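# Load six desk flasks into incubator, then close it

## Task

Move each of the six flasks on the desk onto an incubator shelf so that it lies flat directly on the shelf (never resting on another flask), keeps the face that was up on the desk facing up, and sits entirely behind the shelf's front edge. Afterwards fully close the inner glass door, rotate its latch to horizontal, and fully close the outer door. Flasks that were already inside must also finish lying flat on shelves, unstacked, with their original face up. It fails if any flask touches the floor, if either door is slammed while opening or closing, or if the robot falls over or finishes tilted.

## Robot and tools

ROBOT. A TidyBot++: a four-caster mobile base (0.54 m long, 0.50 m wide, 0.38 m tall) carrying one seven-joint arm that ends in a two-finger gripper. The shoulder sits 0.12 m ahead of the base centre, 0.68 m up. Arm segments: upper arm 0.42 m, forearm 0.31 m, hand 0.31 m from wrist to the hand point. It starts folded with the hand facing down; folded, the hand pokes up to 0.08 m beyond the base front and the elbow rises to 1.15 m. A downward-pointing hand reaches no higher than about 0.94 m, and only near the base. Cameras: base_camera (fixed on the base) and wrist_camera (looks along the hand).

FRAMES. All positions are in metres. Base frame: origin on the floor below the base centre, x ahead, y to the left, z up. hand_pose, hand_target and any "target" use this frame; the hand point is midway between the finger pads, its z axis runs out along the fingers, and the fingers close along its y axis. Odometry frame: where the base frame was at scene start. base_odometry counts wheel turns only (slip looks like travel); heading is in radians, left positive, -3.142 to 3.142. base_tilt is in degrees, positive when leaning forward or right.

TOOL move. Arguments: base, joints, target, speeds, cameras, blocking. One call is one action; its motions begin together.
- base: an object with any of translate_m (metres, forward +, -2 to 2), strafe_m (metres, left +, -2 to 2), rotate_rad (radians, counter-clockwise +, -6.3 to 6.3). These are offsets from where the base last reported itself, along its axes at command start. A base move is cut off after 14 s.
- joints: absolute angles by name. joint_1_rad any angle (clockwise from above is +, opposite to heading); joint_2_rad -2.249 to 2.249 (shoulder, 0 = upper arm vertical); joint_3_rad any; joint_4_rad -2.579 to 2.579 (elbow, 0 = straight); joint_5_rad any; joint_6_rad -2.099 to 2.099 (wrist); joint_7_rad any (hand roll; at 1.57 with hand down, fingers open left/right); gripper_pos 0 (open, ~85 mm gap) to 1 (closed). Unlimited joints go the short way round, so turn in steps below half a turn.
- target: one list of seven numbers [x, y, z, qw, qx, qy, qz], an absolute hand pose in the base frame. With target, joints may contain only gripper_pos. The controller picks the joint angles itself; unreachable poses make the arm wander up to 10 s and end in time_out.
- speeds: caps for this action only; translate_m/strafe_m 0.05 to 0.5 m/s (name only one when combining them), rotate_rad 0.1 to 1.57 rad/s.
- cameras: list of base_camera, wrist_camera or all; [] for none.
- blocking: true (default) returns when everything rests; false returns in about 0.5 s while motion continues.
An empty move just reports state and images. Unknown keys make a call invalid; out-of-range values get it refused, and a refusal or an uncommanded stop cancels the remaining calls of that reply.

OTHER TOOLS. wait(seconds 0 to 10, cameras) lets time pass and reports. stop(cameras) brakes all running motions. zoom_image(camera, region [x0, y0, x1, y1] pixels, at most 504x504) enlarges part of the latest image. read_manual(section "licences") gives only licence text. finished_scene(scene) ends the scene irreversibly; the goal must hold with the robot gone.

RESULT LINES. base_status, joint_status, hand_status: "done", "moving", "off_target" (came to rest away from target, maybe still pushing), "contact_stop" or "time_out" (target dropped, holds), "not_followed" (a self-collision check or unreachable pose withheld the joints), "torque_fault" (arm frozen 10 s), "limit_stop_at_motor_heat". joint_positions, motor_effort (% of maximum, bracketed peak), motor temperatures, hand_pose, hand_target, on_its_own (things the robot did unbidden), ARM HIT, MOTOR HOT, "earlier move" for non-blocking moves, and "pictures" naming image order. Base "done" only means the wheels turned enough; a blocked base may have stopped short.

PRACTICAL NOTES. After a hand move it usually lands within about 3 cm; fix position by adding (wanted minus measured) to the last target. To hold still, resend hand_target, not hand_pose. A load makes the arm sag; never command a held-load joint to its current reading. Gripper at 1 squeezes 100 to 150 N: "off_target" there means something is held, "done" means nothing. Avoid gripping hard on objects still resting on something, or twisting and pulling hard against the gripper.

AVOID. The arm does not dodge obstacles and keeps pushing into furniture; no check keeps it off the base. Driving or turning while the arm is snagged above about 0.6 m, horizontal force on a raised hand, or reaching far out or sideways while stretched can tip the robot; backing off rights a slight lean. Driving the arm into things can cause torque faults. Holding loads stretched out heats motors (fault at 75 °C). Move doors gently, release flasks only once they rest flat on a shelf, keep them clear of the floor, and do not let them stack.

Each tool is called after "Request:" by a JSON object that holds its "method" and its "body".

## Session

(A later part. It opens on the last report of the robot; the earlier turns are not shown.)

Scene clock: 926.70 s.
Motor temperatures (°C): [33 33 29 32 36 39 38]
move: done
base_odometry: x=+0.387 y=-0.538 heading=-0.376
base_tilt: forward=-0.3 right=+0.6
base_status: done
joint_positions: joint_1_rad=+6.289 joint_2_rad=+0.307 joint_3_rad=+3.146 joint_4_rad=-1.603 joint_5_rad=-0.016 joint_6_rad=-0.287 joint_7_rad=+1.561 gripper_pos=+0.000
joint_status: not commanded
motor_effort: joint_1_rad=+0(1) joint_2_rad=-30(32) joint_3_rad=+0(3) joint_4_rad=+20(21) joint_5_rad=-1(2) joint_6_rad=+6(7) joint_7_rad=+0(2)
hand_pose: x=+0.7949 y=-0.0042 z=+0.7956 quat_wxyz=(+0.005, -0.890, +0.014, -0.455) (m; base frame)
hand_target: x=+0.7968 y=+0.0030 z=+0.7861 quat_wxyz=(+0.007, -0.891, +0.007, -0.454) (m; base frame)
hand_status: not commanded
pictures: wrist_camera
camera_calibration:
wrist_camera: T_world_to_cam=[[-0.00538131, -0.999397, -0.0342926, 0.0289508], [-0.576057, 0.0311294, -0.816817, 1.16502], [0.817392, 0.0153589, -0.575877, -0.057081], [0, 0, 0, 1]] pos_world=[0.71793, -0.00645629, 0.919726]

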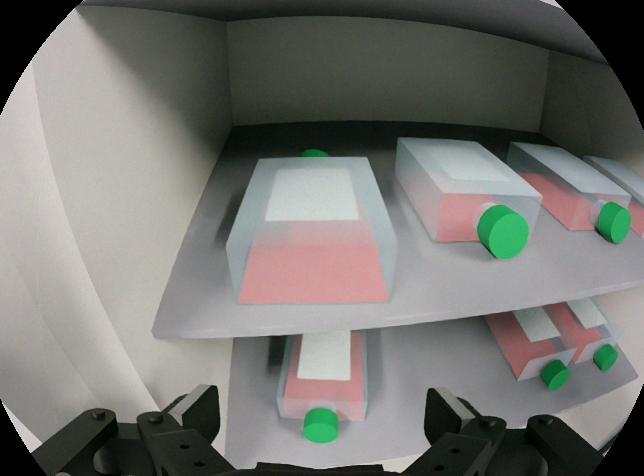

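Request:
{"method": "move", "body": {"base": {"translate_m":-0.6}, "speeds": {"translate_m":0.35}, "blocking": false, "cameras": []}}

Request:
{"method": "wait", "body": {"seconds": 0.6, "cameras": []}}

Request:
{"method": "move", "body": {"joints": {"joint_2_rad":0.318,"joint_4_rad":-0.879,"joint_6_rad":-1.044}, "cameras": ["base_camera"]}}

Scene clock: 931.13 s.
Motor temperatures (°C): [33 33 29 32 36 39 38]
move: moving
base_odometry: x=+0.323 y=-0.512 heading=-0.376
base_tilt: forward=-0.3 right=+0.6
base_status: translate_m moving
joint_positions: joint_1_rad=+6.289 joint_2_rad=+0.310 joint_3_rad=+3.146 joint_4_rad=-1.603 joint_5_rad=-0.016 joint_6_rad=-0.287 joint_7_rad=+1.561 gripper_pos=+0.000
joint_status: not commanded
motor_effort: joint_1_rad=+0(2) joint_2_rad=-33(33) joint_3_rad=-1(2) joint_4_rad=+19(20) joint_5_rad=-1(1) joint_6_rad=+6(6) joint_7_rad=+0(1)
hand_pose: x=+0.7952 y=-0.0042 z=+0.7939 quat_wxyz=(+0.005, -0.891, +0.014, -0.454) (m; base frame)
hand_target: x=+0.7968 y=+0.0030 z=+0.7861 quat_wxyz=(+0.007, -0.891, +0.007, -0.454) (m; base frame)
hand_status: not commanded
pictures: none
No camera images: "cameras" was empty.

Scene clock: 931.73 s.
Motor temperatures (°C): [33 33 29 32 36 39 38]
earlier move: moving
base_odometry: x=+0.132 y=-0.436 heading=-0.376
base_tilt: forward=-0.3 right=+0.5
base_status: translate_m moving
joint_positions: joint_1_rad=+6.289 joint_2_rad=+0.310 joint_3_rad=+3.146 joint_4_rad=-1.603 joint_5_rad=-0.016 joint_6_rad=-0.287 joint_7_rad=+1.561 gripper_pos=+0.000
joint_status: not commanded
motor_effort: joint_1_rad=+0(2) joint_2_rad=-29(33) joint_3_rad=-1(2) joint_4_rad=+20(20) joint_5_rad=-1(1) joint_6_rad=+6(7) joint_7_rad=+0(1)
hand_pose: x=+0.7952 y=-0.0042 z=+0.7939 quat_wxyz=(+0.005, -0.891, +0.014, -0.454) (m; base frame)
hand_target: x=+0.7968 y=+0.0030 z=+0.7861 quat_wxyz=(+0.007, -0.891, +0.007, -0.454) (m; base frame)
hand_status: not commanded
wait: 0.60 s; no rest
pictures: none
No camera images: "cameras" was empty.

Scene clock: 934.07 s.
Motor temperatures (°C): [33 33 29 32 36 39 38]
move: done
base_odometry: x=-0.171 y=-0.317 heading=-0.376
base_tilt: forward=-0.3 right=+0.6
base_status: done
joint_positions: joint_1_rad=+6.289 joint_2_rad=+0.310 joint_3_rad=+3.146 joint_4_rad=-0.904 joint_5_rad=-0.016 joint_6_rad=-0.968 joint_7_rad=+1.561 gripper_pos=+0.000
joint_status: all done
motor_effort: joint_1_rad=+0(1) joint_2_rad=-30(32) joint_3_rad=+0(2) joint_4_rad=+20(22) joint_5_rad=-1(1) joint_6_rad=+6(8) joint_7_rad=+0(1)
hand_pose: x=+0.7970 y=-0.0012 z=+1.0139 quat_wxyz=(+0.007, -0.887, +0.010, -0.462) (m; base frame)
hand_target: x=+0.7872 y=+0.0067 z=+1.0030 quat_wxyz=(+0.010, -0.900, +0.001, -0.435) (m; base frame)
hand_status: not commanded
pictures: base_camera

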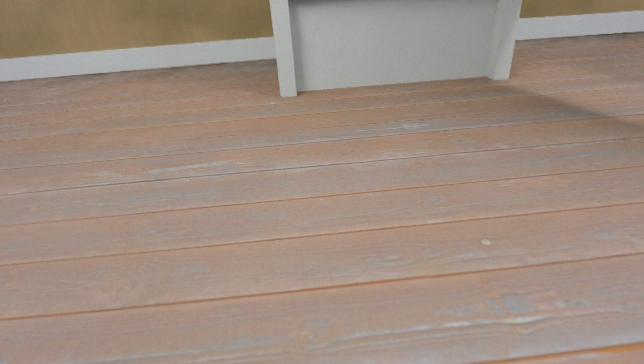

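Request:
{"method": "move", "body": {"base": {"translate_m":-1.58,"rotate_rad":1.57}, "speeds": {"translate_m":0.5,"rotate_rad":0.7}, "joints": {"joint_1_rad":0.0}}}

Scene clock: 946.10 s.
Motor temperatures (°C): [33 33 29 32 36 39 38]
move: time_out
base_odometry: x=-1.610 y=+0.249 heading=+1.140
base_tilt: forward=-0.3 right=+0.5
base_status: translate_m time_out (by the wheels' count: -1.546 of -1.580); rotate_rad time_out (by the wheels' count: +1.516 of +1.570)
joint_positions: joint_1_rad=+6.280 joint_2_rad=+0.316 joint_3_rad=+3.138 joint_4_rad=-0.901 joint_5_rad=-0.018 joint_6_rad=-0.974 joint_7_rad=+1.561 gripper_pos=+0.000
joint_status: all done
motor_effort: joint_1_rad=+0(17) joint_2_rad=-31(35) joint_3_rad=-1(7) joint_4_rad=+20(23) joint_5_rad=-1(4) joint_6_rad=+6(7) joint_7_rad=+0(2)
hand_pose: x=+0.7978 y=+0.0100 z=+1.0103 quat_wxyz=(+0.013, -0.889, +0.003, -0.458) (m; base frame)
hand_target: x=+0.7872 y=+0.0067 z=+1.0030 quat_wxyz=(+0.010, -0.900, +0.001, -0.435) (m; base frame)
hand_status: not commanded
pictures: base_camera, wrist_camera
camera_calibration:
wrist_camera: T_world_to_cam=[[0.0233783, -0.99899, -0.0383738, 0.0316476], [-0.570628, 0.0181832, -0.821007, 1.34168], [0.820876, 0.0410909, -0.569627, 0.0547066], [0, 0, 0, 1]] pos_world=[0.719952, 0.00497168, 1.1339]

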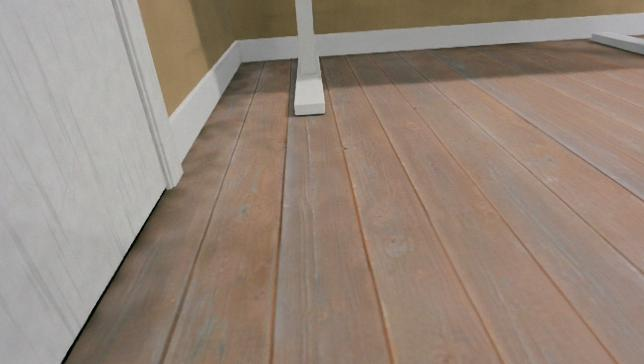

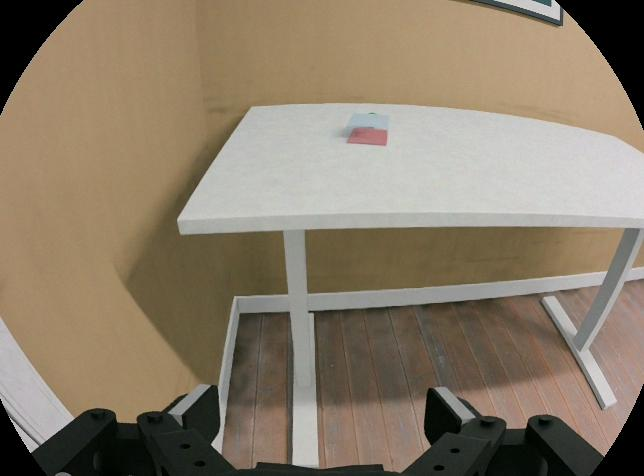

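Request:
{"method": "move", "body": {"base": {"strafe_m":-0.06}, "speeds": {"strafe_m":0.15}, "cameras": []}}

Request:
{"method": "move", "body": {"base": {"rotate_rad":0.043,"translate_m":0.45}, "speeds": {"translate_m":0.25}}}

Scene clock: 967.23 s.
Motor temperatures (°C): [33 33 29 32 36 39 38]
move: done
base_odometry: x=-1.556 y=+0.224 heading=+1.141
base_tilt: forward=-0.2 right=+0.6
base_status: done
joint_positions: joint_1_rad=+6.285 joint_2_rad=+0.316 joint_3_rad=+3.139 joint_4_rad=-0.901 joint_5_rad=-0.018 joint_6_rad=-0.974 joint_7_rad=+1.561 gripper_pos=+0.000
joint_status: not commanded
motor_effort: joint_1_rad=+0(4) joint_2_rad=-31(32) joint_3_rad=-2(3) joint_4_rad=+20(20) joint_5_rad=-1(2) joint_6_rad=+6(7) joint_7_rad=+1(1)
hand_pose: x=+0.7979 y=+0.0061 z=+1.0103 quat_wxyz=(+0.011, -0.889, +0.005, -0.458) (m; base frame)
hand_target: x=+0.7872 y=+0.0067 z=+1.0030 quat_wxyz=(+0.010, -0.900, +0.001, -0.435) (m; base frame)
hand_status: not commanded
pictures: none
No camera images: "cameras" was empty.

Scene clock: 969.87 s.
Motor temperatures (°C): [33 33 29 32 36 39 38]
move: done
base_odometry: x=-1.368 y=+0.633 heading=+1.184
base_tilt: forward=-0.2 right=+0.5
base_status: done
joint_positions: joint_1_rad=+6.278 joint_2_rad=+0.318 joint_3_rad=+3.138 joint_4_rad=-0.900 joint_5_rad=-0.018 joint_6_rad=-0.975 joint_7_rad=+1.561 gripper_pos=+0.000
joint_status: not commanded
motor_effort: joint_1_rad=+0(3) joint_2_rad=-30(34) joint_3_rad=+0(3) joint_4_rad=+20(22) joint_5_rad=-1(2) joint_6_rad=+7(7) joint_7_rad=+0(1)
hand_pose: x=+0.7983 y=+0.0112 z=+1.0091 quat_wxyz=(+0.013, -0.889, +0.002, -0.457) (m; base frame)
hand_target: x=+0.7872 y=+0.0067 z=+1.0030 quat_wxyz=(+0.010, -0.900, +0.001, -0.435) (m; base frame)
hand_status: not commanded
pictures: base_camera, wrist_camera
camera_calibration:
wrist_camera: T_world_to_cam=[[0.0251781, -0.998941, -0.0384971, 0.031523], [-0.572449, 0.0171634, -0.819761, 1.34112], [0.819554, 0.0426777, -0.571411, 0.0563501], [0, 0, 0, 1]] pos_world=[0.720748, 0.00606647, 1.13281]

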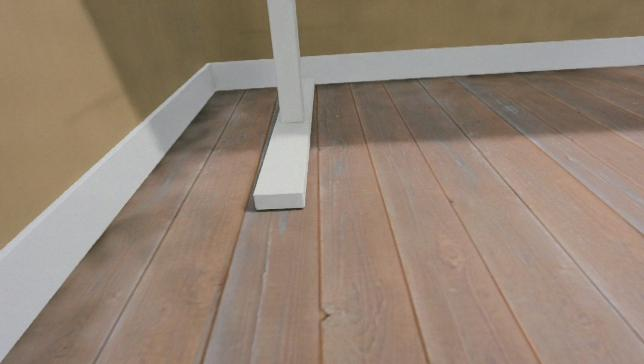

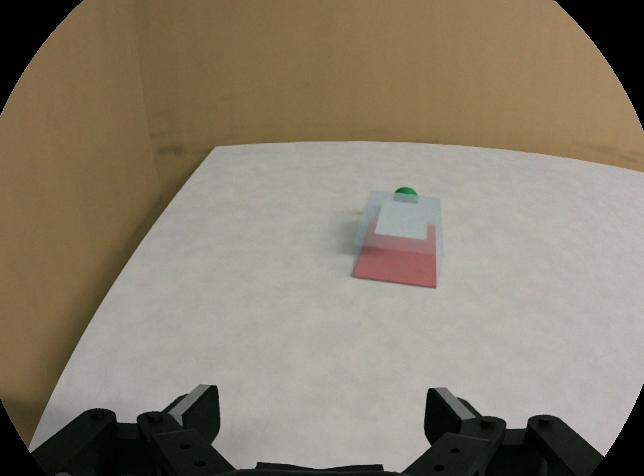

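Request:
{"method": "zoom_image", "body": {"camera": "base_camera", "region": [0, 40, 340, 364]}}

Request:
{"method": "zoom_image", "body": {"camera": "wrist_camera", "region": [320, 160, 480, 310]}}

Scaled by 1.482.

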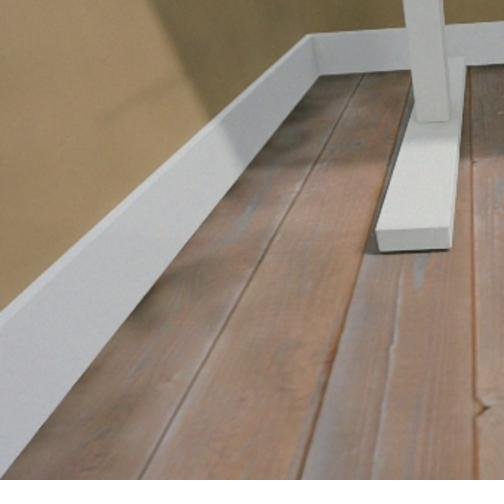

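Scaled by 3.150.

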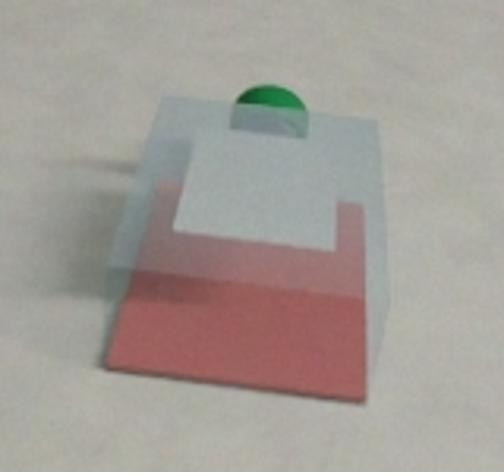

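Request:
{"method": "move", "body": {"base": {"translate_m":0.1}, "joints": {"joint_1_rad":0.0,"joint_2_rad":0.282,"joint_4_rad":-1.135,"joint_6_rad":-0.75,"gripper_pos":1.0}, "cameras": ["wrist_camera"]}}

Scene clock: 986.00 s.
Motor temperatures (°C): [33 33 29 32 36 39 38]
move: done
base_odometry: x=-1.330 y=+0.726 heading=+1.183
base_tilt: forward=-0.3 right=+0.6
base_status: done
joint_positions: joint_1_rad=+6.278 joint_2_rad=+0.304 joint_3_rad=+3.138 joint_4_rad=-1.118 joint_5_rad=-0.018 joint_6_rad=-0.813 joint_7_rad=+1.561 gripper_pos=+0.999
joint_status: all done
motor_effort: joint_1_rad=+0(1) joint_2_rad=-30(35) joint_3_rad=-2(2) joint_4_rad=+21(22) joint_5_rad=+0(1) joint_6_rad=+6(8) joint_7_rad=+0(1)
hand_pose: x=+0.8007 y=+0.0108 z=+0.9383 quat_wxyz=(+0.013, -0.899, +0.003, -0.438) (m; base frame)
hand_target: x=+0.8043 y=+0.0056 z=+0.9594 quat_wxyz=(+0.009, -0.884, +0.003, -0.468) (m; base frame)
hand_status: not commanded
pictures: wrist_camera
camera_calibration:
wrist_camera: T_world_to_cam=[[0.0207598, -0.998995, -0.0397255, 0.0330635], [-0.606787, 0.0189896, -0.794637, 1.28838], [0.794593, 0.0406014, -0.605783, 0.0662395], [0, 0, 0, 1]] pos_world=[0.728452, 0.00587501, 1.06523]

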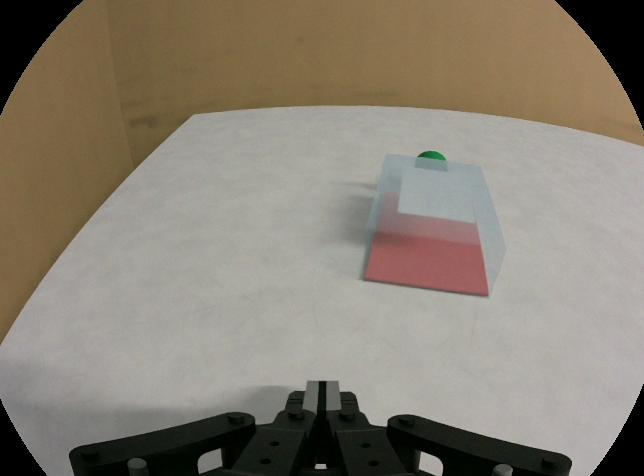

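Request:
{"method": "move", "body": {"base": {"translate_m":0.11}, "speeds": {"translate_m":0.12}, "cameras": ["wrist_camera"]}}

Scene clock: 991.43 s.
Motor temperatures (°C): [33 33 29 32 36 39 38]
move: done
base_odometry: x=-1.288 y=+0.828 heading=+1.183
base_tilt: forward=-0.3 right=+0.5
base_status: done
joint_positions: joint_1_rad=+6.278 joint_2_rad=+0.295 joint_3_rad=+3.138 joint_4_rad=-1.118 joint_5_rad=-0.018 joint_6_rad=-0.810 joint_7_rad=+1.561 gripper_pos=+0.999
joint_status: not commanded
motor_effort: joint_1_rad=+0(1) joint_2_rad=-31(34) joint_3_rad=-2(2) joint_4_rad=+21(21) joint_5_rad=-1(2) joint_6_rad=+6(7) joint_7_rad=+1(2)
hand_pose: x=+0.7992 y=+0.0108 z=+0.9448 quat_wxyz=(+0.013, -0.896, +0.003, -0.443) (m; base frame)
hand_target: x=+0.8043 y=+0.0056 z=+0.9594 quat_wxyz=(+0.009, -0.884, +0.003, -0.468) (m; base frame)
hand_status: not commanded
pictures: wrist_camera
camera_calibration:
wrist_camera: T_world_to_cam=[[0.0211726, -0.998993, -0.0395579, 0.0327718], [-0.597297, 0.0190901, -0.801793, 1.29185], [0.80174, 0.0406038, -0.596292, 0.0566888], [0, 0, 0, 1]] pos_world=[0.725478, 0.00577537, 1.0709]

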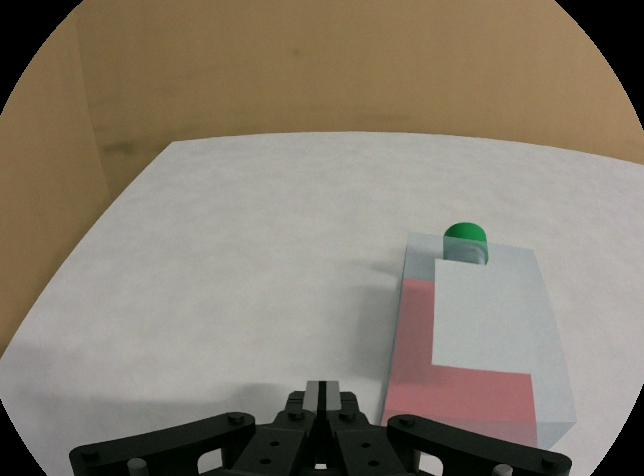

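Request:
{"method": "move", "body": {"base": {"strafe_m":-0.04}, "speeds": {"strafe_m":0.06}, "cameras": ["wrist_camera"]}}

Scene clock: 994.60 s.
Motor temperatures (°C): [33 33 29 32 36 39 38]
move: done
base_odometry: x=-1.251 y=+0.813 heading=+1.183
base_tilt: forward=-0.2 right=+0.6
base_status: done
joint_positions: joint_1_rad=+6.280 joint_2_rad=+0.295 joint_3_rad=+3.138 joint_4_rad=-1.118 joint_5_rad=-0.018 joint_6_rad=-0.810 joint_7_rad=+1.561 gripper_pos=+0.999
joint_status: not commanded
motor_effort: joint_1_rad=+0(3) joint_2_rad=-30(31) joint_3_rad=-1(2) joint_4_rad=+21(21) joint_5_rad=-1(1) joint_6_rad=+6(7) joint_7_rad=+0(1)
hand_pose: x=+0.7992 y=+0.0091 z=+0.9448 quat_wxyz=(+0.012, -0.896, +0.004, -0.443) (m; base frame)
hand_target: x=+0.8043 y=+0.0056 z=+0.9594 quat_wxyz=(+0.009, -0.884, +0.003, -0.468) (m; base frame)
hand_status: not commanded
pictures: wrist_camera
camera_calibration:
wrist_camera: T_world_to_cam=[[0.0187072, -0.999049, -0.0393772, 0.0329754], [-0.597309, 0.0204162, -0.801752, 1.29184], [0.801793, 0.0385189, -0.596359, 0.0567885], [0, 0, 0, 1]] pos_world=[0.725477, 0.00438217, 1.0709]

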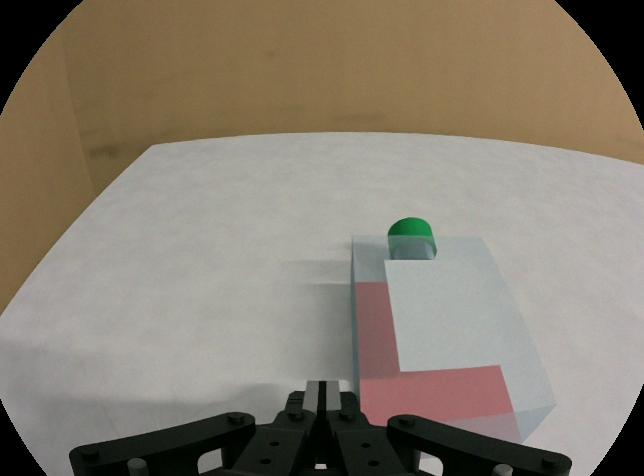

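Request:
{"method": "move", "body": {"base": {"strafe_m":-0.015}, "speeds": {"strafe_m":0.06}, "cameras": ["wrist_camera"]}}

Scene clock: 997.17 s.
Motor temperatures (°C): [33 33 29 32 36 39 38]
move: done
base_odometry: x=-1.237 y=+0.807 heading=+1.183
base_tilt: forward=-0.2 right=+0.6
base_status: done
joint_positions: joint_1_rad=+6.284 joint_2_rad=+0.295 joint_3_rad=+3.140 joint_4_rad=-1.118 joint_5_rad=-0.018 joint_6_rad=-0.810 joint_7_rad=+1.561 gripper_pos=+0.999
joint_status: not commanded
motor_effort: joint_1_rad=+0(4) joint_2_rad=-32(32) joint_3_rad=-1(3) joint_4_rad=+21(21) joint_5_rad=-1(1) joint_6_rad=+6(7) joint_7_rad=+0(1)
hand_pose: x=+0.7993 y=+0.0062 z=+0.9448 quat_wxyz=(+0.011, -0.896, +0.006, -0.443) (m; base frame)
hand_target: x=+0.8043 y=+0.0056 z=+0.9594 quat_wxyz=(+0.009, -0.884, +0.003, -0.468) (m; base frame)
hand_status: not commanded
pictures: wrist_camera
camera_calibration:
wrist_camera: T_world_to_cam=[[0.0142835, -0.999137, -0.0390106, 0.0332068], [-0.597188, 0.0227676, -0.801778, 1.29183], [0.801974, 0.0347488, -0.596347, 0.0567513], [0, 0, 0, 1]] pos_world=[0.725477, 0.00179431, 1.0709]

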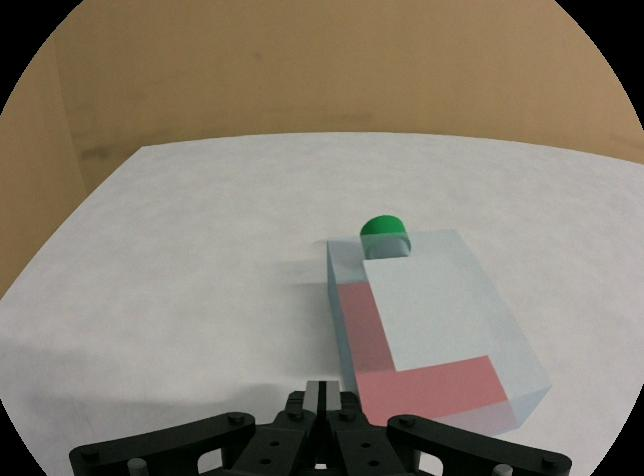

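Request:
{"method": "move", "body": {"joints": {"joint_2_rad":0.28,"joint_4_rad":-1.0,"joint_6_rad":-0.95}, "cameras": []}}

Request:
{"method": "move", "body": {"base": {"translate_m":-0.103,"strafe_m":-0.148,"rotate_rad":0.11}, "speeds": {"translate_m":0.2}, "joints": {"gripper_pos":0.0}, "cameras": ["wrist_camera"]}}

Scene clock: 1002.47 s.
Motor temperatures (°C): [33 33 29 32 36 39 38]
move: done
base_odometry: x=-1.237 y=+0.807 heading=+1.183
base_tilt: forward=-0.3 right=+0.6
base_status: not commanded
joint_positions: joint_1_rad=+6.284 joint_2_rad=+0.293 joint_3_rad=+3.140 joint_4_rad=-1.020 joint_5_rad=-0.018 joint_6_rad=-0.883 joint_7_rad=+1.561 gripper_pos=+0.999
joint_status: all done
motor_effort: joint_1_rad=+0(1) joint_2_rad=-30(33) joint_3_rad=-1(2) joint_4_rad=+21(22) joint_5_rad=-1(1) joint_6_rad=+6(7) joint_7_rad=+1(1)
hand_pose: x=+0.7968 y=+0.0064 z=+0.9824 quat_wxyz=(+0.011, -0.890, +0.006, -0.455) (m; base frame)
hand_target: x=+0.7825 y=+0.0064 z=+0.9857 quat_wxyz=(+0.010, -0.898, +0.002, -0.440) (m; base frame)
hand_status: not commanded
pictures: none
No camera images: "cameras" was empty.

Scene clock: 1004.10 s.
Motor temperatures (°C): [33 33 29 32 36 39 38]
move: done
base_odometry: x=-1.139 y=+0.656 heading=+1.294
base_tilt: forward=-0.2 right=+0.6
base_status: done
joint_positions: joint_1_rad=+6.280 joint_2_rad=+0.291 joint_3_rad=+3.138 joint_4_rad=-1.020 joint_5_rad=-0.018 joint_6_rad=-0.883 joint_7_rad=+1.561 gripper_pos=+0.000
joint_status: all done
motor_effort: joint_1_rad=+0(5) joint_2_rad=-30(33) joint_3_rad=-1(3) joint_4_rad=+21(21) joint_5_rad=-1(2) joint_6_rad=+7(7) joint_7_rad=+0(1)
hand_pose: x=+0.7962 y=+0.0097 z=+0.9835 quat_wxyz=(+0.013, -0.890, +0.003, -0.456) (m; base frame)
hand_target: x=+0.7825 y=+0.0064 z=+0.9857 quat_wxyz=(+0.010, -0.898, +0.002, -0.440) (m; base frame)
hand_status: not commanded
pictures: wrist_camera
camera_calibration:
wrist_camera: T_world_to_cam=[[0.0216806, -0.999007, -0.0389199, 0.0322858], [-0.574781, 0.0193972, -0.818077, 1.31909], [0.81802, 0.0401068, -0.57379, 0.0471263], [0, 0, 0, 1]] pos_world=[0.71894, 0.00477695, 1.10742]

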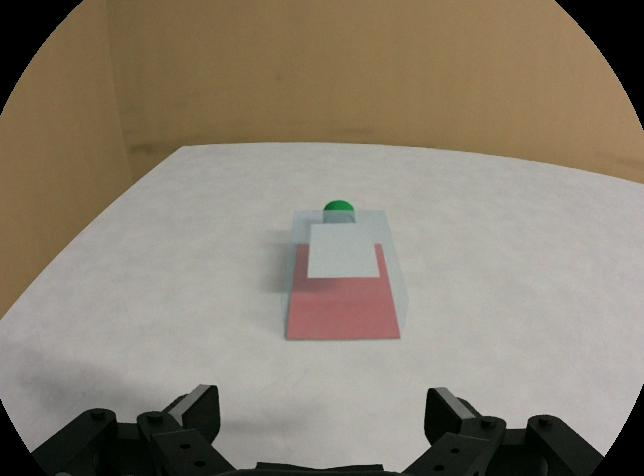

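Request:
{"method": "move", "body": {"base": {"strafe_m":-0.014}, "joints": {"joint_2_rad":0.285,"joint_4_rad":-1.175,"joint_6_rad":-0.7}, "cameras": ["wrist_camera"]}}

Scene clock: 1010.53 s.
Motor temperatures (°C): [33 33 29 32 36 39 38]
move: done
base_odometry: x=-1.125 y=+0.652 heading=+1.294
base_tilt: forward=-0.2 right=+0.6
base_status: done
joint_positions: joint_1_rad=+6.286 joint_2_rad=+0.291 joint_3_rad=+3.141 joint_4_rad=-1.159 joint_5_rad=-0.018 joint_6_rad=-0.762 joint_7_rad=+1.561 gripper_pos=+0.000
joint_status: all done
motor_effort: joint_1_rad=+0(3) joint_2_rad=-31(32) joint_3_rad=+0(3) joint_4_rad=+21(22) joint_5_rad=-1(2) joint_6_rad=+6(8) joint_7_rad=+0(1)
hand_pose: x=+0.8013 y=+0.0033 z=+0.9366 quat_wxyz=(+0.010, -0.894, +0.008, -0.448) (m; base frame)
hand_target: x=+0.8085 y=+0.0054 z=+0.9474 quat_wxyz=(+0.009, -0.882, +0.004, -0.471) (m; base frame)
hand_status: not commanded
pictures: wrist_camera
camera_calibration:
wrist_camera: T_world_to_cam=[[0.00972311, -0.999206, -0.038634, 0.033273], [-0.588263, 0.0255271, -0.808267, 1.28543], [0.808611, 0.0305858, -0.587548, 0.0367863], [0, 0, 0, 1]] pos_world=[0.7261, -0.00069171, 1.06187]

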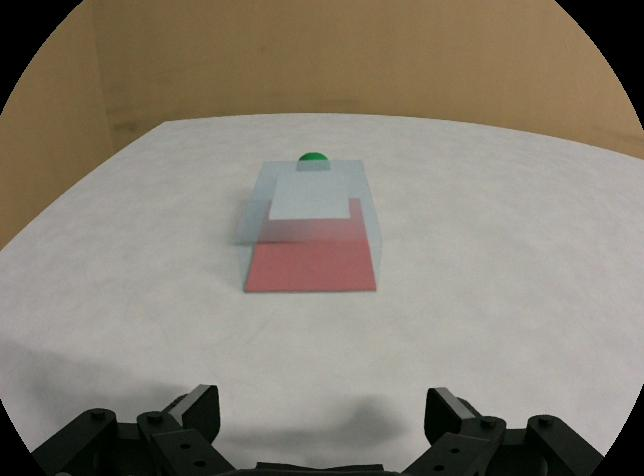

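Request:
{"method": "move", "body": {"base": {"strafe_m":0.009}, "speeds": {"strafe_m":0.06}, "cameras": ["wrist_camera"]}}

Scene clock: 1012.57 s.
Motor temperatures (°C): [33 33 29 32 36 39 38]
move: done
base_odometry: x=-1.134 y=+0.655 heading=+1.294
base_tilt: forward=-0.3 right=+0.6
base_status: done
joint_positions: joint_1_rad=+6.282 joint_2_rad=+0.291 joint_3_rad=+3.140 joint_4_rad=-1.159 joint_5_rad=-0.018 joint_6_rad=-0.762 joint_7_rad=+1.561 gripper_pos=+0.000
joint_status: not commanded
motor_effort: joint_1_rad=+0(3) joint_2_rad=-30(32) joint_3_rad=-1(3) joint_4_rad=+21(22) joint_5_rad=-1(1) joint_6_rad=+6(7) joint_7_rad=+0(1)
hand_pose: x=+0.8013 y=+0.0069 z=+0.9367 quat_wxyz=(+0.011, -0.894, +0.006, -0.448) (m; base frame)
hand_target: x=+0.8085 y=+0.0054 z=+0.9474 quat_wxyz=(+0.009, -0.882, +0.004, -0.471) (m; base frame)
hand_status: not commanded
pictures: wrist_camera
camera_calibration:
wrist_camera: T_world_to_cam=[[0.0150056, -0.999134, -0.0388002, 0.0328002], [-0.588, 0.022568, -0.808546, 1.28554], [0.808721, 0.0349473, -0.587153, 0.0362351], [0, 0, 0, 1]] pos_world=[0.726102, 0.0024934, 1.06197]

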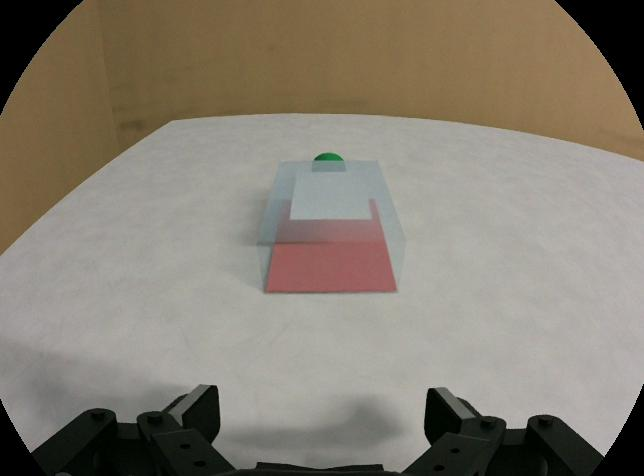

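Request:
{"method": "move", "body": {"base": {"translate_m":0.07,"strafe_m":-0.003}, "speeds": {"translate_m":0.1}, "cameras": ["wrist_camera"]}}

Scene clock: 1014.77 s.
Motor temperatures (°C): [33 33 29 32 36 39 38]
move: done
base_odometry: x=-1.112 y=+0.721 heading=+1.294
base_tilt: forward=-0.3 right=+0.5
base_status: done
joint_positions: joint_1_rad=+6.282 joint_2_rad=+0.290 joint_3_rad=+3.140 joint_4_rad=-1.159 joint_5_rad=-0.018 joint_6_rad=-0.760 joint_7_rad=+1.561 gripper_pos=+0.000
joint_status: not commanded
motor_effort: joint_1_rad=+0(1) joint_2_rad=-30(33) joint_3_rad=-2(2) joint_4_rad=+21(22) joint_5_rad=-1(1) joint_6_rad=+7(7) joint_7_rad=+0(1)
hand_pose: x=+0.8014 y=+0.0069 z=+0.9377 quat_wxyz=(+0.011, -0.893, +0.006, -0.449) (m; base frame)
hand_target: x=+0.8085 y=+0.0054 z=+0.9474 quat_wxyz=(+0.009, -0.882, +0.004, -0.471) (m; base frame)
hand_status: not commanded
pictures: wrist_camera
camera_calibration:
wrist_camera: T_world_to_cam=[[0.0151004, -0.999134, -0.0387637, 0.0327277], [-0.586024, 0.0225681, -0.80998, 1.2861], [0.810153, 0.0349475, -0.585175, 0.0337981], [0, 0, 0, 1]] pos_world=[0.725807, 0.0024934, 1.06276]

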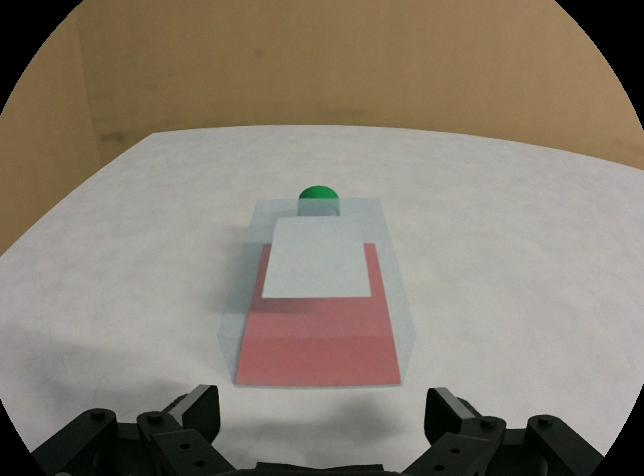

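Request:
{"method": "move", "body": {"base": {"translate_m":0.03,"strafe_m":0.0025}, "speeds": {"translate_m":0.06}, "joints": {"joint_4_rad":-1.185,"joint_6_rad":-0.695}, "cameras": ["wrist_camera"]}}

Scene clock: 1017.13 s.
Motor temperatures (°C): [33 33 29 32 36 39 38]
move: done
base_odometry: x=-1.106 y=+0.751 heading=+1.293
base_tilt: forward=-0.3 right=+0.6
base_status: done
joint_positions: joint_1_rad=+6.282 joint_2_rad=+0.289 joint_3_rad=+3.140 joint_4_rad=-1.167 joint_5_rad=-0.018 joint_6_rad=-0.755 joint_7_rad=+1.561 gripper_pos=+0.000
joint_status: all done
motor_effort: joint_1_rad=+0(1) joint_2_rad=-30(33) joint_3_rad=+0(2) joint_4_rad=+20(22) joint_5_rad=+0(1) joint_6_rad=+6(7) joint_7_rad=+0(1)
hand_pose: x=+0.8008 y=+0.0069 z=+0.9349 quat_wxyz=(+0.011, -0.894, +0.006, -0.448) (m; base frame)
hand_target: x=+0.8080 y=+0.0054 z=+0.9430 quat_wxyz=(+0.009, -0.883, +0.004, -0.469) (m; base frame)
hand_status: not commanded
pictures: wrist_camera
camera_calibration:
wrist_camera: T_world_to_cam=[[0.0149143, -0.999138, -0.0387483, 0.0327453], [-0.588224, 0.02257, -0.808383, 1.2837], [0.80856, 0.0348491, -0.58738, 0.0358831], [0, 0, 0, 1]] pos_world=[0.725601, 0.00249351, 1.06007]

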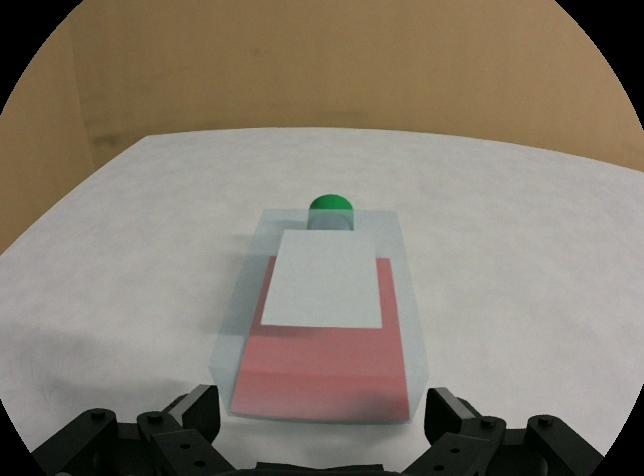

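Request:
{"method": "move", "body": {"base": {"translate_m":-0.015,"strafe_m":0.0285,"rotate_rad":-0.033}, "speeds": {"translate_m":0.06}, "cameras": ["wrist_camera"]}}

Scene clock: 1022.23 s.
Motor temperatures (°C): [33 33 29 32 36 39 38]
move: done
base_odometry: x=-1.137 y=+0.744 heading=+1.260
base_tilt: forward=-0.2 right=+0.5
base_status: done
joint_positions: joint_1_rad=+6.286 joint_2_rad=+0.289 joint_3_rad=+3.144 joint_4_rad=-1.167 joint_5_rad=-0.018 joint_6_rad=-0.755 joint_7_rad=+1.561 gripper_pos=+0.000
joint_status: not commanded
motor_effort: joint_1_rad=+0(3) joint_2_rad=-31(32) joint_3_rad=-1(3) joint_4_rad=+21(21) joint_5_rad=+0(1) joint_6_rad=+6(7) joint_7_rad=+0(1)
hand_pose: x=+0.8009 y=+0.0022 z=+0.9348 quat_wxyz=(+0.009, -0.894, +0.009, -0.448) (m; base frame)
hand_target: x=+0.8080 y=+0.0054 z=+0.9430 quat_wxyz=(+0.009, -0.883, +0.004, -0.469) (m; base frame)
hand_status: not commanded
pictures: wrist_camera
camera_calibration:
wrist_camera: T_world_to_cam=[[0.0077283, -0.999254, -0.0378254, 0.0329025], [-0.588064, 0.0260526, -0.808395, 1.28375], [0.808778, 0.0284913, -0.587424, 0.0358244], [0, 0, 0, 1]] pos_world=[0.7257, -0.0015877, 1.06007]

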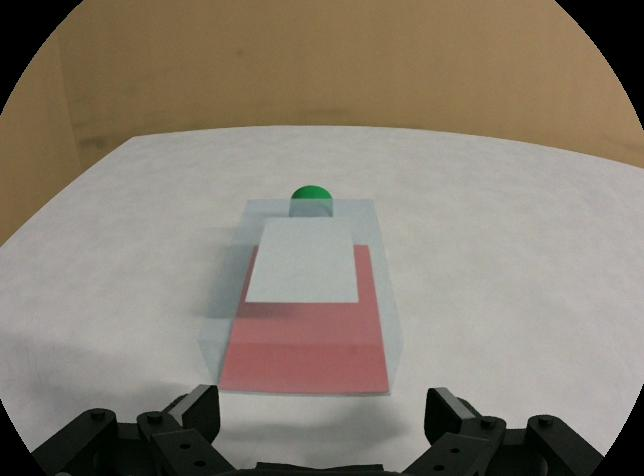

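Request:
{"method": "move", "body": {"base": {"strafe_m":0.008}, "speeds": {"strafe_m":0.05}, "cameras": ["wrist_camera"]}}

Scene clock: 1024.57 s.
Motor temperatures (°C): [33 33 29 32 36 39 38]
move: done
base_odometry: x=-1.145 y=+0.747 heading=+1.260
base_tilt: forward=-0.3 right=+0.6
base_status: done
joint_positions: joint_1_rad=+6.282 joint_2_rad=+0.289 joint_3_rad=+3.143 joint_4_rad=-1.167 joint_5_rad=-0.018 joint_6_rad=-0.755 joint_7_rad=+1.561 gripper_pos=+0.000
joint_status: not commanded
motor_effort: joint_1_rad=+0(3) joint_2_rad=-30(33) joint_3_rad=-1(4) joint_4_rad=+21(21) joint_5_rad=-1(1) joint_6_rad=+7(7) joint_7_rad=+1(1)
hand_pose: x=+0.8008 y=+0.0052 z=+0.9348 quat_wxyz=(+0.010, -0.894, +0.007, -0.448) (m; base frame)
hand_target: x=+0.8080 y=+0.0054 z=+0.9430 quat_wxyz=(+0.009, -0.883, +0.004, -0.469) (m; base frame)
hand_status: not commanded
pictures: wrist_camera
camera_calibration:
wrist_camera: T_world_to_cam=[[0.0121594, -0.999198, -0.0381417, 0.0327092], [-0.588097, 0.0237035, -0.808443, 1.2837], [0.808699, 0.0322612, -0.587338, 0.035789], [0, 0, 0, 1]] pos_world=[0.725601, 0.00110016, 1.06007]

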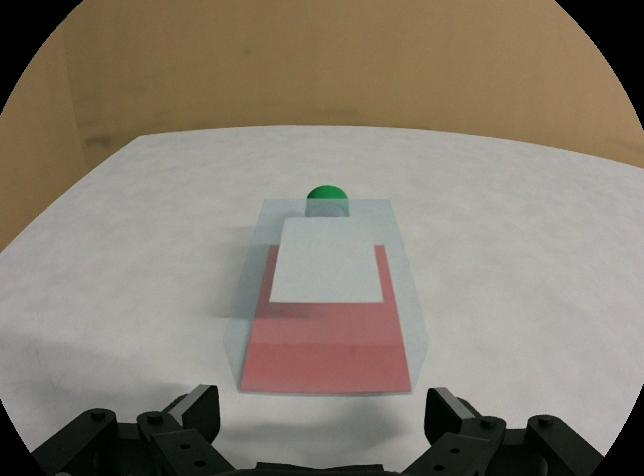

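Request:
{"method": "move", "body": {"base": {"translate_m":0.027,"strafe_m":-0.0012}, "speeds": {"translate_m":0.06}, "cameras": ["wrist_camera"]}}

Scene clock: 1026.87 s.
Motor temperatures (°C): [33 33 29 32 36 39 38]
move: done
base_odometry: x=-1.135 y=+0.772 heading=+1.260
base_tilt: forward=-0.2 right=+0.6
base_status: done
joint_positions: joint_1_rad=+6.282 joint_2_rad=+0.289 joint_3_rad=+3.143 joint_4_rad=-1.168 joint_5_rad=-0.018 joint_6_rad=-0.754 joint_7_rad=+1.561 gripper_pos=+0.000
joint_status: not commanded
motor_effort: joint_1_rad=+0(1) joint_2_rad=-30(34) joint_3_rad=+0(2) joint_4_rad=+21(22) joint_5_rad=-1(1) joint_6_rad=+6(7) joint_7_rad=-1(1)
hand_pose: x=+0.8008 y=+0.0052 z=+0.9351 quat_wxyz=(+0.010, -0.894, +0.007, -0.449) (m; base frame)
hand_target: x=+0.8080 y=+0.0054 z=+0.9430 quat_wxyz=(+0.009, -0.883, +0.004, -0.469) (m; base frame)
hand_status: not commanded
pictures: wrist_camera
camera_calibration:
wrist_camera: T_world_to_cam=[[0.0121904, -0.999198, -0.0381358, 0.0326892], [-0.587448, 0.0237064, -0.808915, 1.28383], [0.80917, 0.0322638, -0.586688, 0.0349538], [0, 0, 0, 1]] pos_world=[0.725503, 0.00110017, 1.06026]

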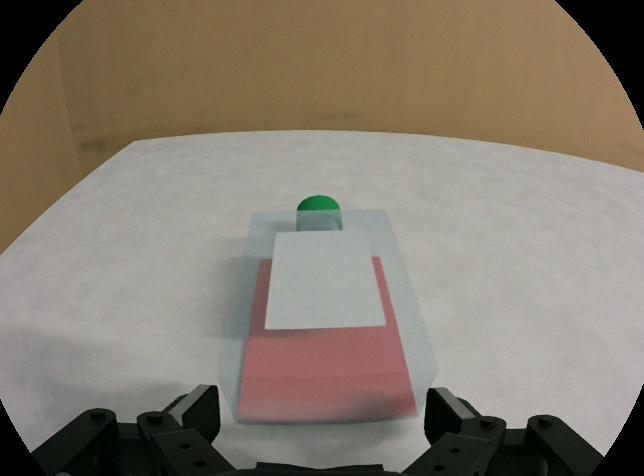

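Request:
{"method": "move", "body": {"base": {"translate_m":-0.022,"strafe_m":-0.031,"rotate_rad":0.035}, "speeds": {"translate_m":0.06}, "cameras": ["wrist_camera"]}}

Scene clock: 1031.50 s.
Motor temperatures (°C): [33 33 29 32 36 39 38]
move: done
base_odometry: x=-1.113 y=+0.742 heading=+1.296
base_tilt: forward=-0.3 right=+0.6
base_status: done
joint_positions: joint_1_rad=+6.280 joint_2_rad=+0.289 joint_3_rad=+3.140 joint_4_rad=-1.168 joint_5_rad=-0.018 joint_6_rad=-0.754 joint_7_rad=+1.561 gripper_pos=+0.000
joint_status: not commanded
motor_effort: joint_1_rad=+0(4) joint_2_rad=-31(33) joint_3_rad=-1(3) joint_4_rad=+21(22) joint_5_rad=-1(2) joint_6_rad=+6(7) joint_7_rad=+1(1)
hand_pose: x=+0.8007 y=+0.0084 z=+0.9352 quat_wxyz=(+0.012, -0.894, +0.005, -0.449) (m; base frame)
hand_target: x=+0.8080 y=+0.0054 z=+0.9430 quat_wxyz=(+0.009, -0.883, +0.004, -0.469) (m; base frame)
hand_status: not commanded
pictures: wrist_camera
camera_calibration:
wrist_camera: T_world_to_cam=[[0.017276, -0.999094, -0.0389038, 0.0325038], [-0.587431, 0.0213438, -0.808993, 1.28387], [0.80909, 0.0368294, -0.58653, 0.0348784], [0, 0, 0, 1]] pos_world=[0.725404, 0.00378716, 1.06036]

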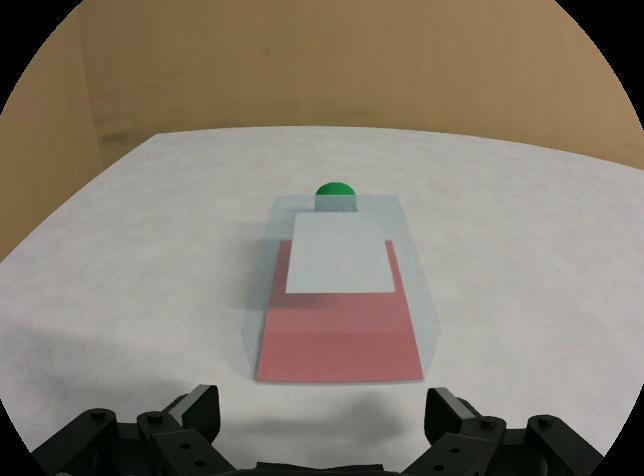

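Request:
{"method": "move", "body": {"base": {"strafe_m":-0.006}, "speeds": {"strafe_m":0.05}, "cameras": ["wrist_camera"]}}

Scene clock: 1033.83 s.
Motor temperatures (°C): [33 33 29 32 36 39 38]
move: done
base_odometry: x=-1.107 y=+0.740 heading=+1.295
base_tilt: forward=-0.2 right=+0.6
base_status: done
joint_positions: joint_1_rad=+6.283 joint_2_rad=+0.289 joint_3_rad=+3.140 joint_4_rad=-1.168 joint_5_rad=-0.018 joint_6_rad=-0.754 joint_7_rad=+1.561 gripper_pos=+0.000
joint_status: not commanded
motor_effort: joint_1_rad=+0(3) joint_2_rad=-30(32) joint_3_rad=-1(3) joint_4_rad=+21(21) joint_5_rad=-1(1) joint_6_rad=+6(7) joint_7_rad=+0(1)
hand_pose: x=+0.8007 y=+0.0063 z=+0.9352 quat_wxyz=(+0.011, -0.894, +0.007, -0.449) (m; base frame)
hand_target: x=+0.8080 y=+0.0054 z=+0.9430 quat_wxyz=(+0.009, -0.883, +0.004, -0.469) (m; base frame)
hand_status: not commanded
pictures: wrist_camera
camera_calibration:
wrist_camera: T_world_to_cam=[[0.0140978, -0.99915, -0.038735, 0.0328409], [-0.587297, 0.0230783, -0.809042, 1.28386], [0.809249, 0.0341547, -0.586472, 0.034774], [0, 0, 0, 1]] pos_world=[0.725404, 0.00199601, 1.06036]

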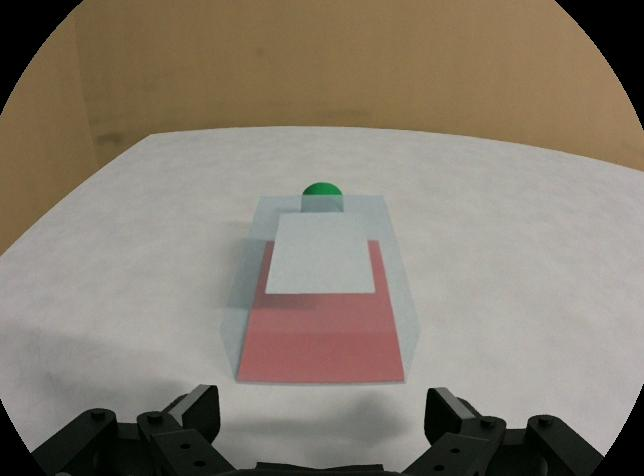

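Request:
{"method": "move", "body": {"base": {"translate_m":0.03,"strafe_m":0.0008}, "speeds": {"translate_m":0.06}, "cameras": ["wrist_camera"]}}

Scene clock: 1036.63 s.
Motor temperatures (°C): [33 33 29 32 36 39 38]
move: done
base_odometry: x=-1.099 y=+0.769 heading=+1.295
base_tilt: forward=-0.3 right=+0.6
base_status: done
joint_positions: joint_1_rad=+6.283 joint_2_rad=+0.288 joint_3_rad=+3.140 joint_4_rad=-1.168 joint_5_rad=-0.018 joint_6_rad=-0.754 joint_7_rad=+1.561 gripper_pos=+0.000
joint_status: not commanded
motor_effort: joint_1_rad=+0(1) joint_2_rad=-29(33) joint_3_rad=+0(2) joint_4_rad=+21(22) joint_5_rad=-1(1) joint_6_rad=+6(7) joint_7_rad=+0(2)
hand_pose: x=+0.8007 y=+0.0063 z=+0.9353 quat_wxyz=(+0.011, -0.893, +0.007, -0.449) (m; base frame)
hand_target: x=+0.8080 y=+0.0054 z=+0.9430 quat_wxyz=(+0.009, -0.883, +0.004, -0.469) (m; base frame)
hand_status: not commanded
pictures: wrist_camera
camera_calibration:
wrist_camera: T_world_to_cam=[[0.014112, -0.99915, -0.0387302, 0.0328308], [-0.587005, 0.0230784, -0.809254, 1.2839], [0.80946, 0.034155, -0.586181, 0.0344494], [0, 0, 0, 1]] pos_world=[0.725304, 0.00199601, 1.06046]

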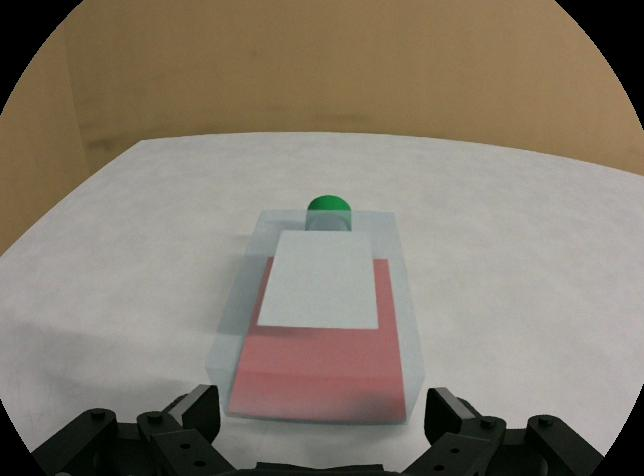

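Request:
{"method": "move", "body": {"base": {"translate_m":-0.02,"strafe_m":0.025,"rotate_rad":-0.025}, "speeds": {"translate_m":0.06}, "cameras": ["wrist_camera"]}}

Scene clock: 1043.73 s.
Motor temperatures (°C): [33 33 29 32 36 39 38]
move: done
base_odometry: x=-1.129 y=+0.757 heading=+1.270
base_tilt: forward=-0.2 right=+0.6
base_status: done
joint_positions: joint_1_rad=+6.286 joint_2_rad=+0.288 joint_3_rad=+3.143 joint_4_rad=-1.168 joint_5_rad=-0.018 joint_6_rad=-0.754 joint_7_rad=+1.561 gripper_pos=+0.000
joint_status: not commanded
motor_effort: joint_1_rad=+0(3) joint_2_rad=-31(33) joint_3_rad=-1(3) joint_4_rad=+21(21) joint_5_rad=-1(1) joint_6_rad=+6(7) joint_7_rad=+1(1)
hand_pose: x=+0.8006 y=+0.0022 z=+0.9354 quat_wxyz=(+0.009, -0.893, +0.009, -0.449) (m; base frame)
hand_target: x=+0.8080 y=+0.0054 z=+0.9430 quat_wxyz=(+0.009, -0.883, +0.004, -0.469) (m; base frame)
hand_status: not commanded
pictures: wrist_camera
camera_calibration:
wrist_camera: T_world_to_cam=[[0.00797887, -0.999243, -0.03807, 0.0331027], [-0.586726, 0.0261508, -0.809363, 1.28391], [0.809747, 0.0287944, -0.586073, 0.0343786], [0, 0, 0, 1]] pos_world=[0.725204, -0.00148767, 1.06056]

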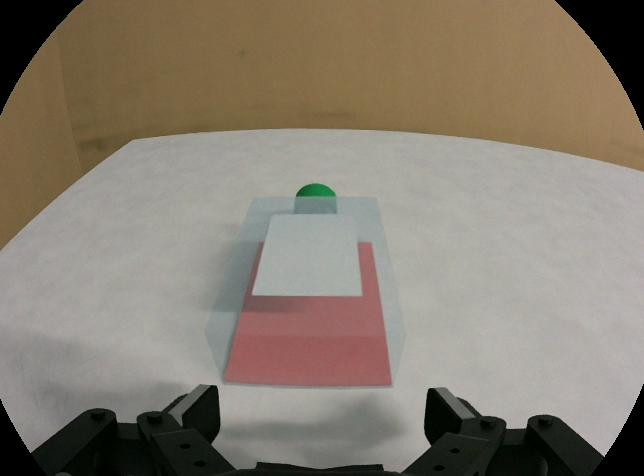

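Request:
{"method": "move", "body": {"base": {"strafe_m":0.0055}, "speeds": {"strafe_m":0.05}, "cameras": ["wrist_camera"]}}

Scene clock: 1045.23 s.
Motor temperatures (°C): [33 33 29 32 36 39 38]
move: done
base_odometry: x=-1.134 y=+0.759 heading=+1.270
base_tilt: forward=-0.3 right=+0.6
base_status: done
joint_positions: joint_1_rad=+6.284 joint_2_rad=+0.288 joint_3_rad=+3.143 joint_4_rad=-1.168 joint_5_rad=-0.018 joint_6_rad=-0.754 joint_7_rad=+1.561 gripper_pos=+0.000
joint_status: not commanded
motor_effort: joint_1_rad=+0(4) joint_2_rad=-30(32) joint_3_rad=-1(4) joint_4_rad=+21(22) joint_5_rad=-1(2) joint_6_rad=+6(7) joint_7_rad=+0(1)
hand_pose: x=+0.8006 y=+0.0038 z=+0.9354 quat_wxyz=(+0.010, -0.893, +0.008, -0.449) (m; base frame)
hand_target: x=+0.8080 y=+0.0054 z=+0.9430 quat_wxyz=(+0.009, -0.883, +0.004, -0.469) (m; base frame)
hand_status: not commanded
pictures: wrist_camera
camera_calibration:
wrist_camera: T_world_to_cam=[[0.010279, -0.999221, -0.0381007, 0.0327597], [-0.586752, 0.0248263, -0.809386, 1.28392], [0.809701, 0.0306754, -0.58604, 0.0343394], [0, 0, 0, 1]] pos_world=[0.725204, -0.000194264, 1.06056]

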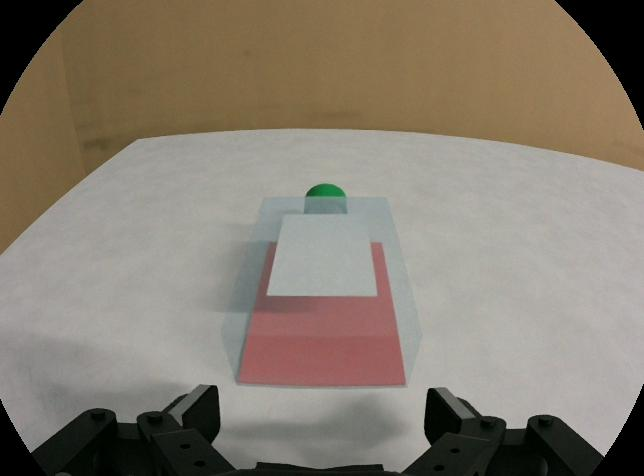

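Request:
{"method": "move", "body": {"base": {"translate_m":0.014}, "speeds": {"translate_m":0.05}, "cameras": ["wrist_camera"]}}

Request:
{"method": "zoom_image", "body": {"camera": "wrist_camera", "region": [180, 330, 460, 476]}}

Scene clock: 1053.57 s.
Motor temperatures (°C): [33 33 29 32 36 39 38]
move: done
base_odometry: x=-1.130 y=+0.772 heading=+1.270
base_tilt: forward=-0.3 right=+0.5
base_status: done
joint_positions: joint_1_rad=+6.284 joint_2_rad=+0.288 joint_3_rad=+3.143 joint_4_rad=-1.169 joint_5_rad=-0.018 joint_6_rad=-0.753 joint_7_rad=+1.561 gripper_pos=+0.000
joint_status: not commanded
motor_effort: joint_1_rad=+0(2) joint_2_rad=-31(33) joint_3_rad=-1(2) joint_4_rad=+21(22) joint_5_rad=-1(2) joint_6_rad=+6(7) joint_7_rad=+0(1)
hand_pose: x=+0.8007 y=+0.0038 z=+0.9354 quat_wxyz=(+0.010, -0.893, +0.008, -0.449) (m; base frame)
hand_target: x=+0.8080 y=+0.0054 z=+0.9430 quat_wxyz=(+0.009, -0.883, +0.004, -0.469) (m; base frame)
hand_status: not commanded
pictures: wrist_camera
camera_calibration:
wrist_camera: T_world_to_cam=[[0.010288, -0.999221, -0.0380994, 0.0327479], [-0.586573, 0.0248267, -0.809515, 1.28385], [0.809831, 0.0306764, -0.585861, 0.033996], [0, 0, 0, 1]] pos_world=[0.725205, -0.000194263, 1.06046]

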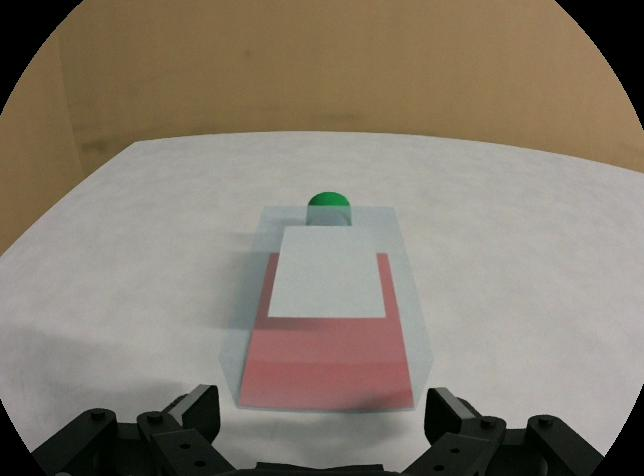

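Scaled by 1.800.

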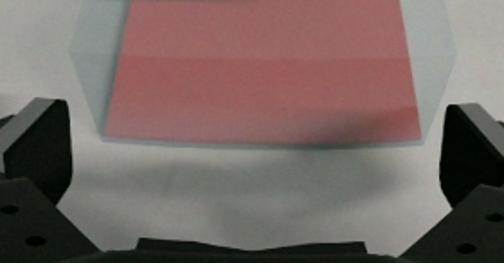

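Request:
{"method": "move", "body": {"base": {"strafe_m":-0.0012}, "speeds": {"strafe_m":0.05}, "cameras": ["wrist_camera"]}}

Request:
{"method": "zoom_image", "body": {"camera": "wrist_camera", "region": [180, 330, 460, 476]}}

Scene clock: 1056.37 s.
Motor temperatures (°C): [33 33 29 32 36 39 38]
move: done
base_odometry: x=-1.129 y=+0.771 heading=+1.270
base_tilt: forward=-0.2 right=+0.6
base_status: done
joint_positions: joint_1_rad=+6.284 joint_2_rad=+0.288 joint_3_rad=+3.143 joint_4_rad=-1.169 joint_5_rad=-0.018 joint_6_rad=-0.753 joint_7_rad=+1.561 gripper_pos=+0.000
joint_status: not commanded
motor_effort: joint_1_rad=+1(5) joint_2_rad=-31(32) joint_3_rad=-1(5) joint_4_rad=+21(22) joint_5_rad=-1(2) joint_6_rad=+6(7) joint_7_rad=+0(1)
hand_pose: x=+0.8007 y=+0.0036 z=+0.9354 quat_wxyz=(+0.010, -0.893, +0.008, -0.449) (m; base frame)
hand_target: x=+0.8080 y=+0.0054 z=+0.9430 quat_wxyz=(+0.009, -0.883, +0.004, -0.469) (m; base frame)
hand_status: not commanded
pictures: wrist_camera
camera_calibration:
wrist_camera: T_world_to_cam=[[0.00992787, -0.999225, -0.0380904, 0.0329006], [-0.586569, 0.0250306, -0.809512, 1.28385], [0.809838, 0.0303794, -0.585866, 0.0339993], [0, 0, 0, 1]] pos_world=[0.725204, -0.000293241, 1.06046]

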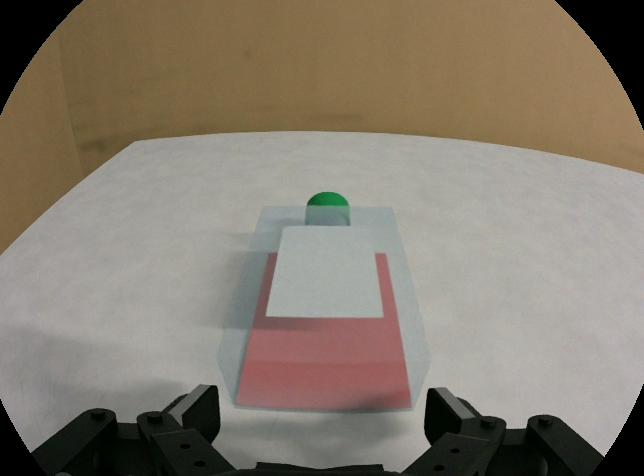

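Scaled by 1.800.

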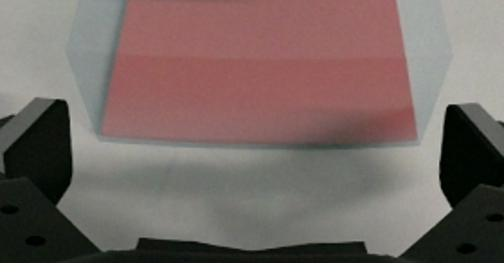

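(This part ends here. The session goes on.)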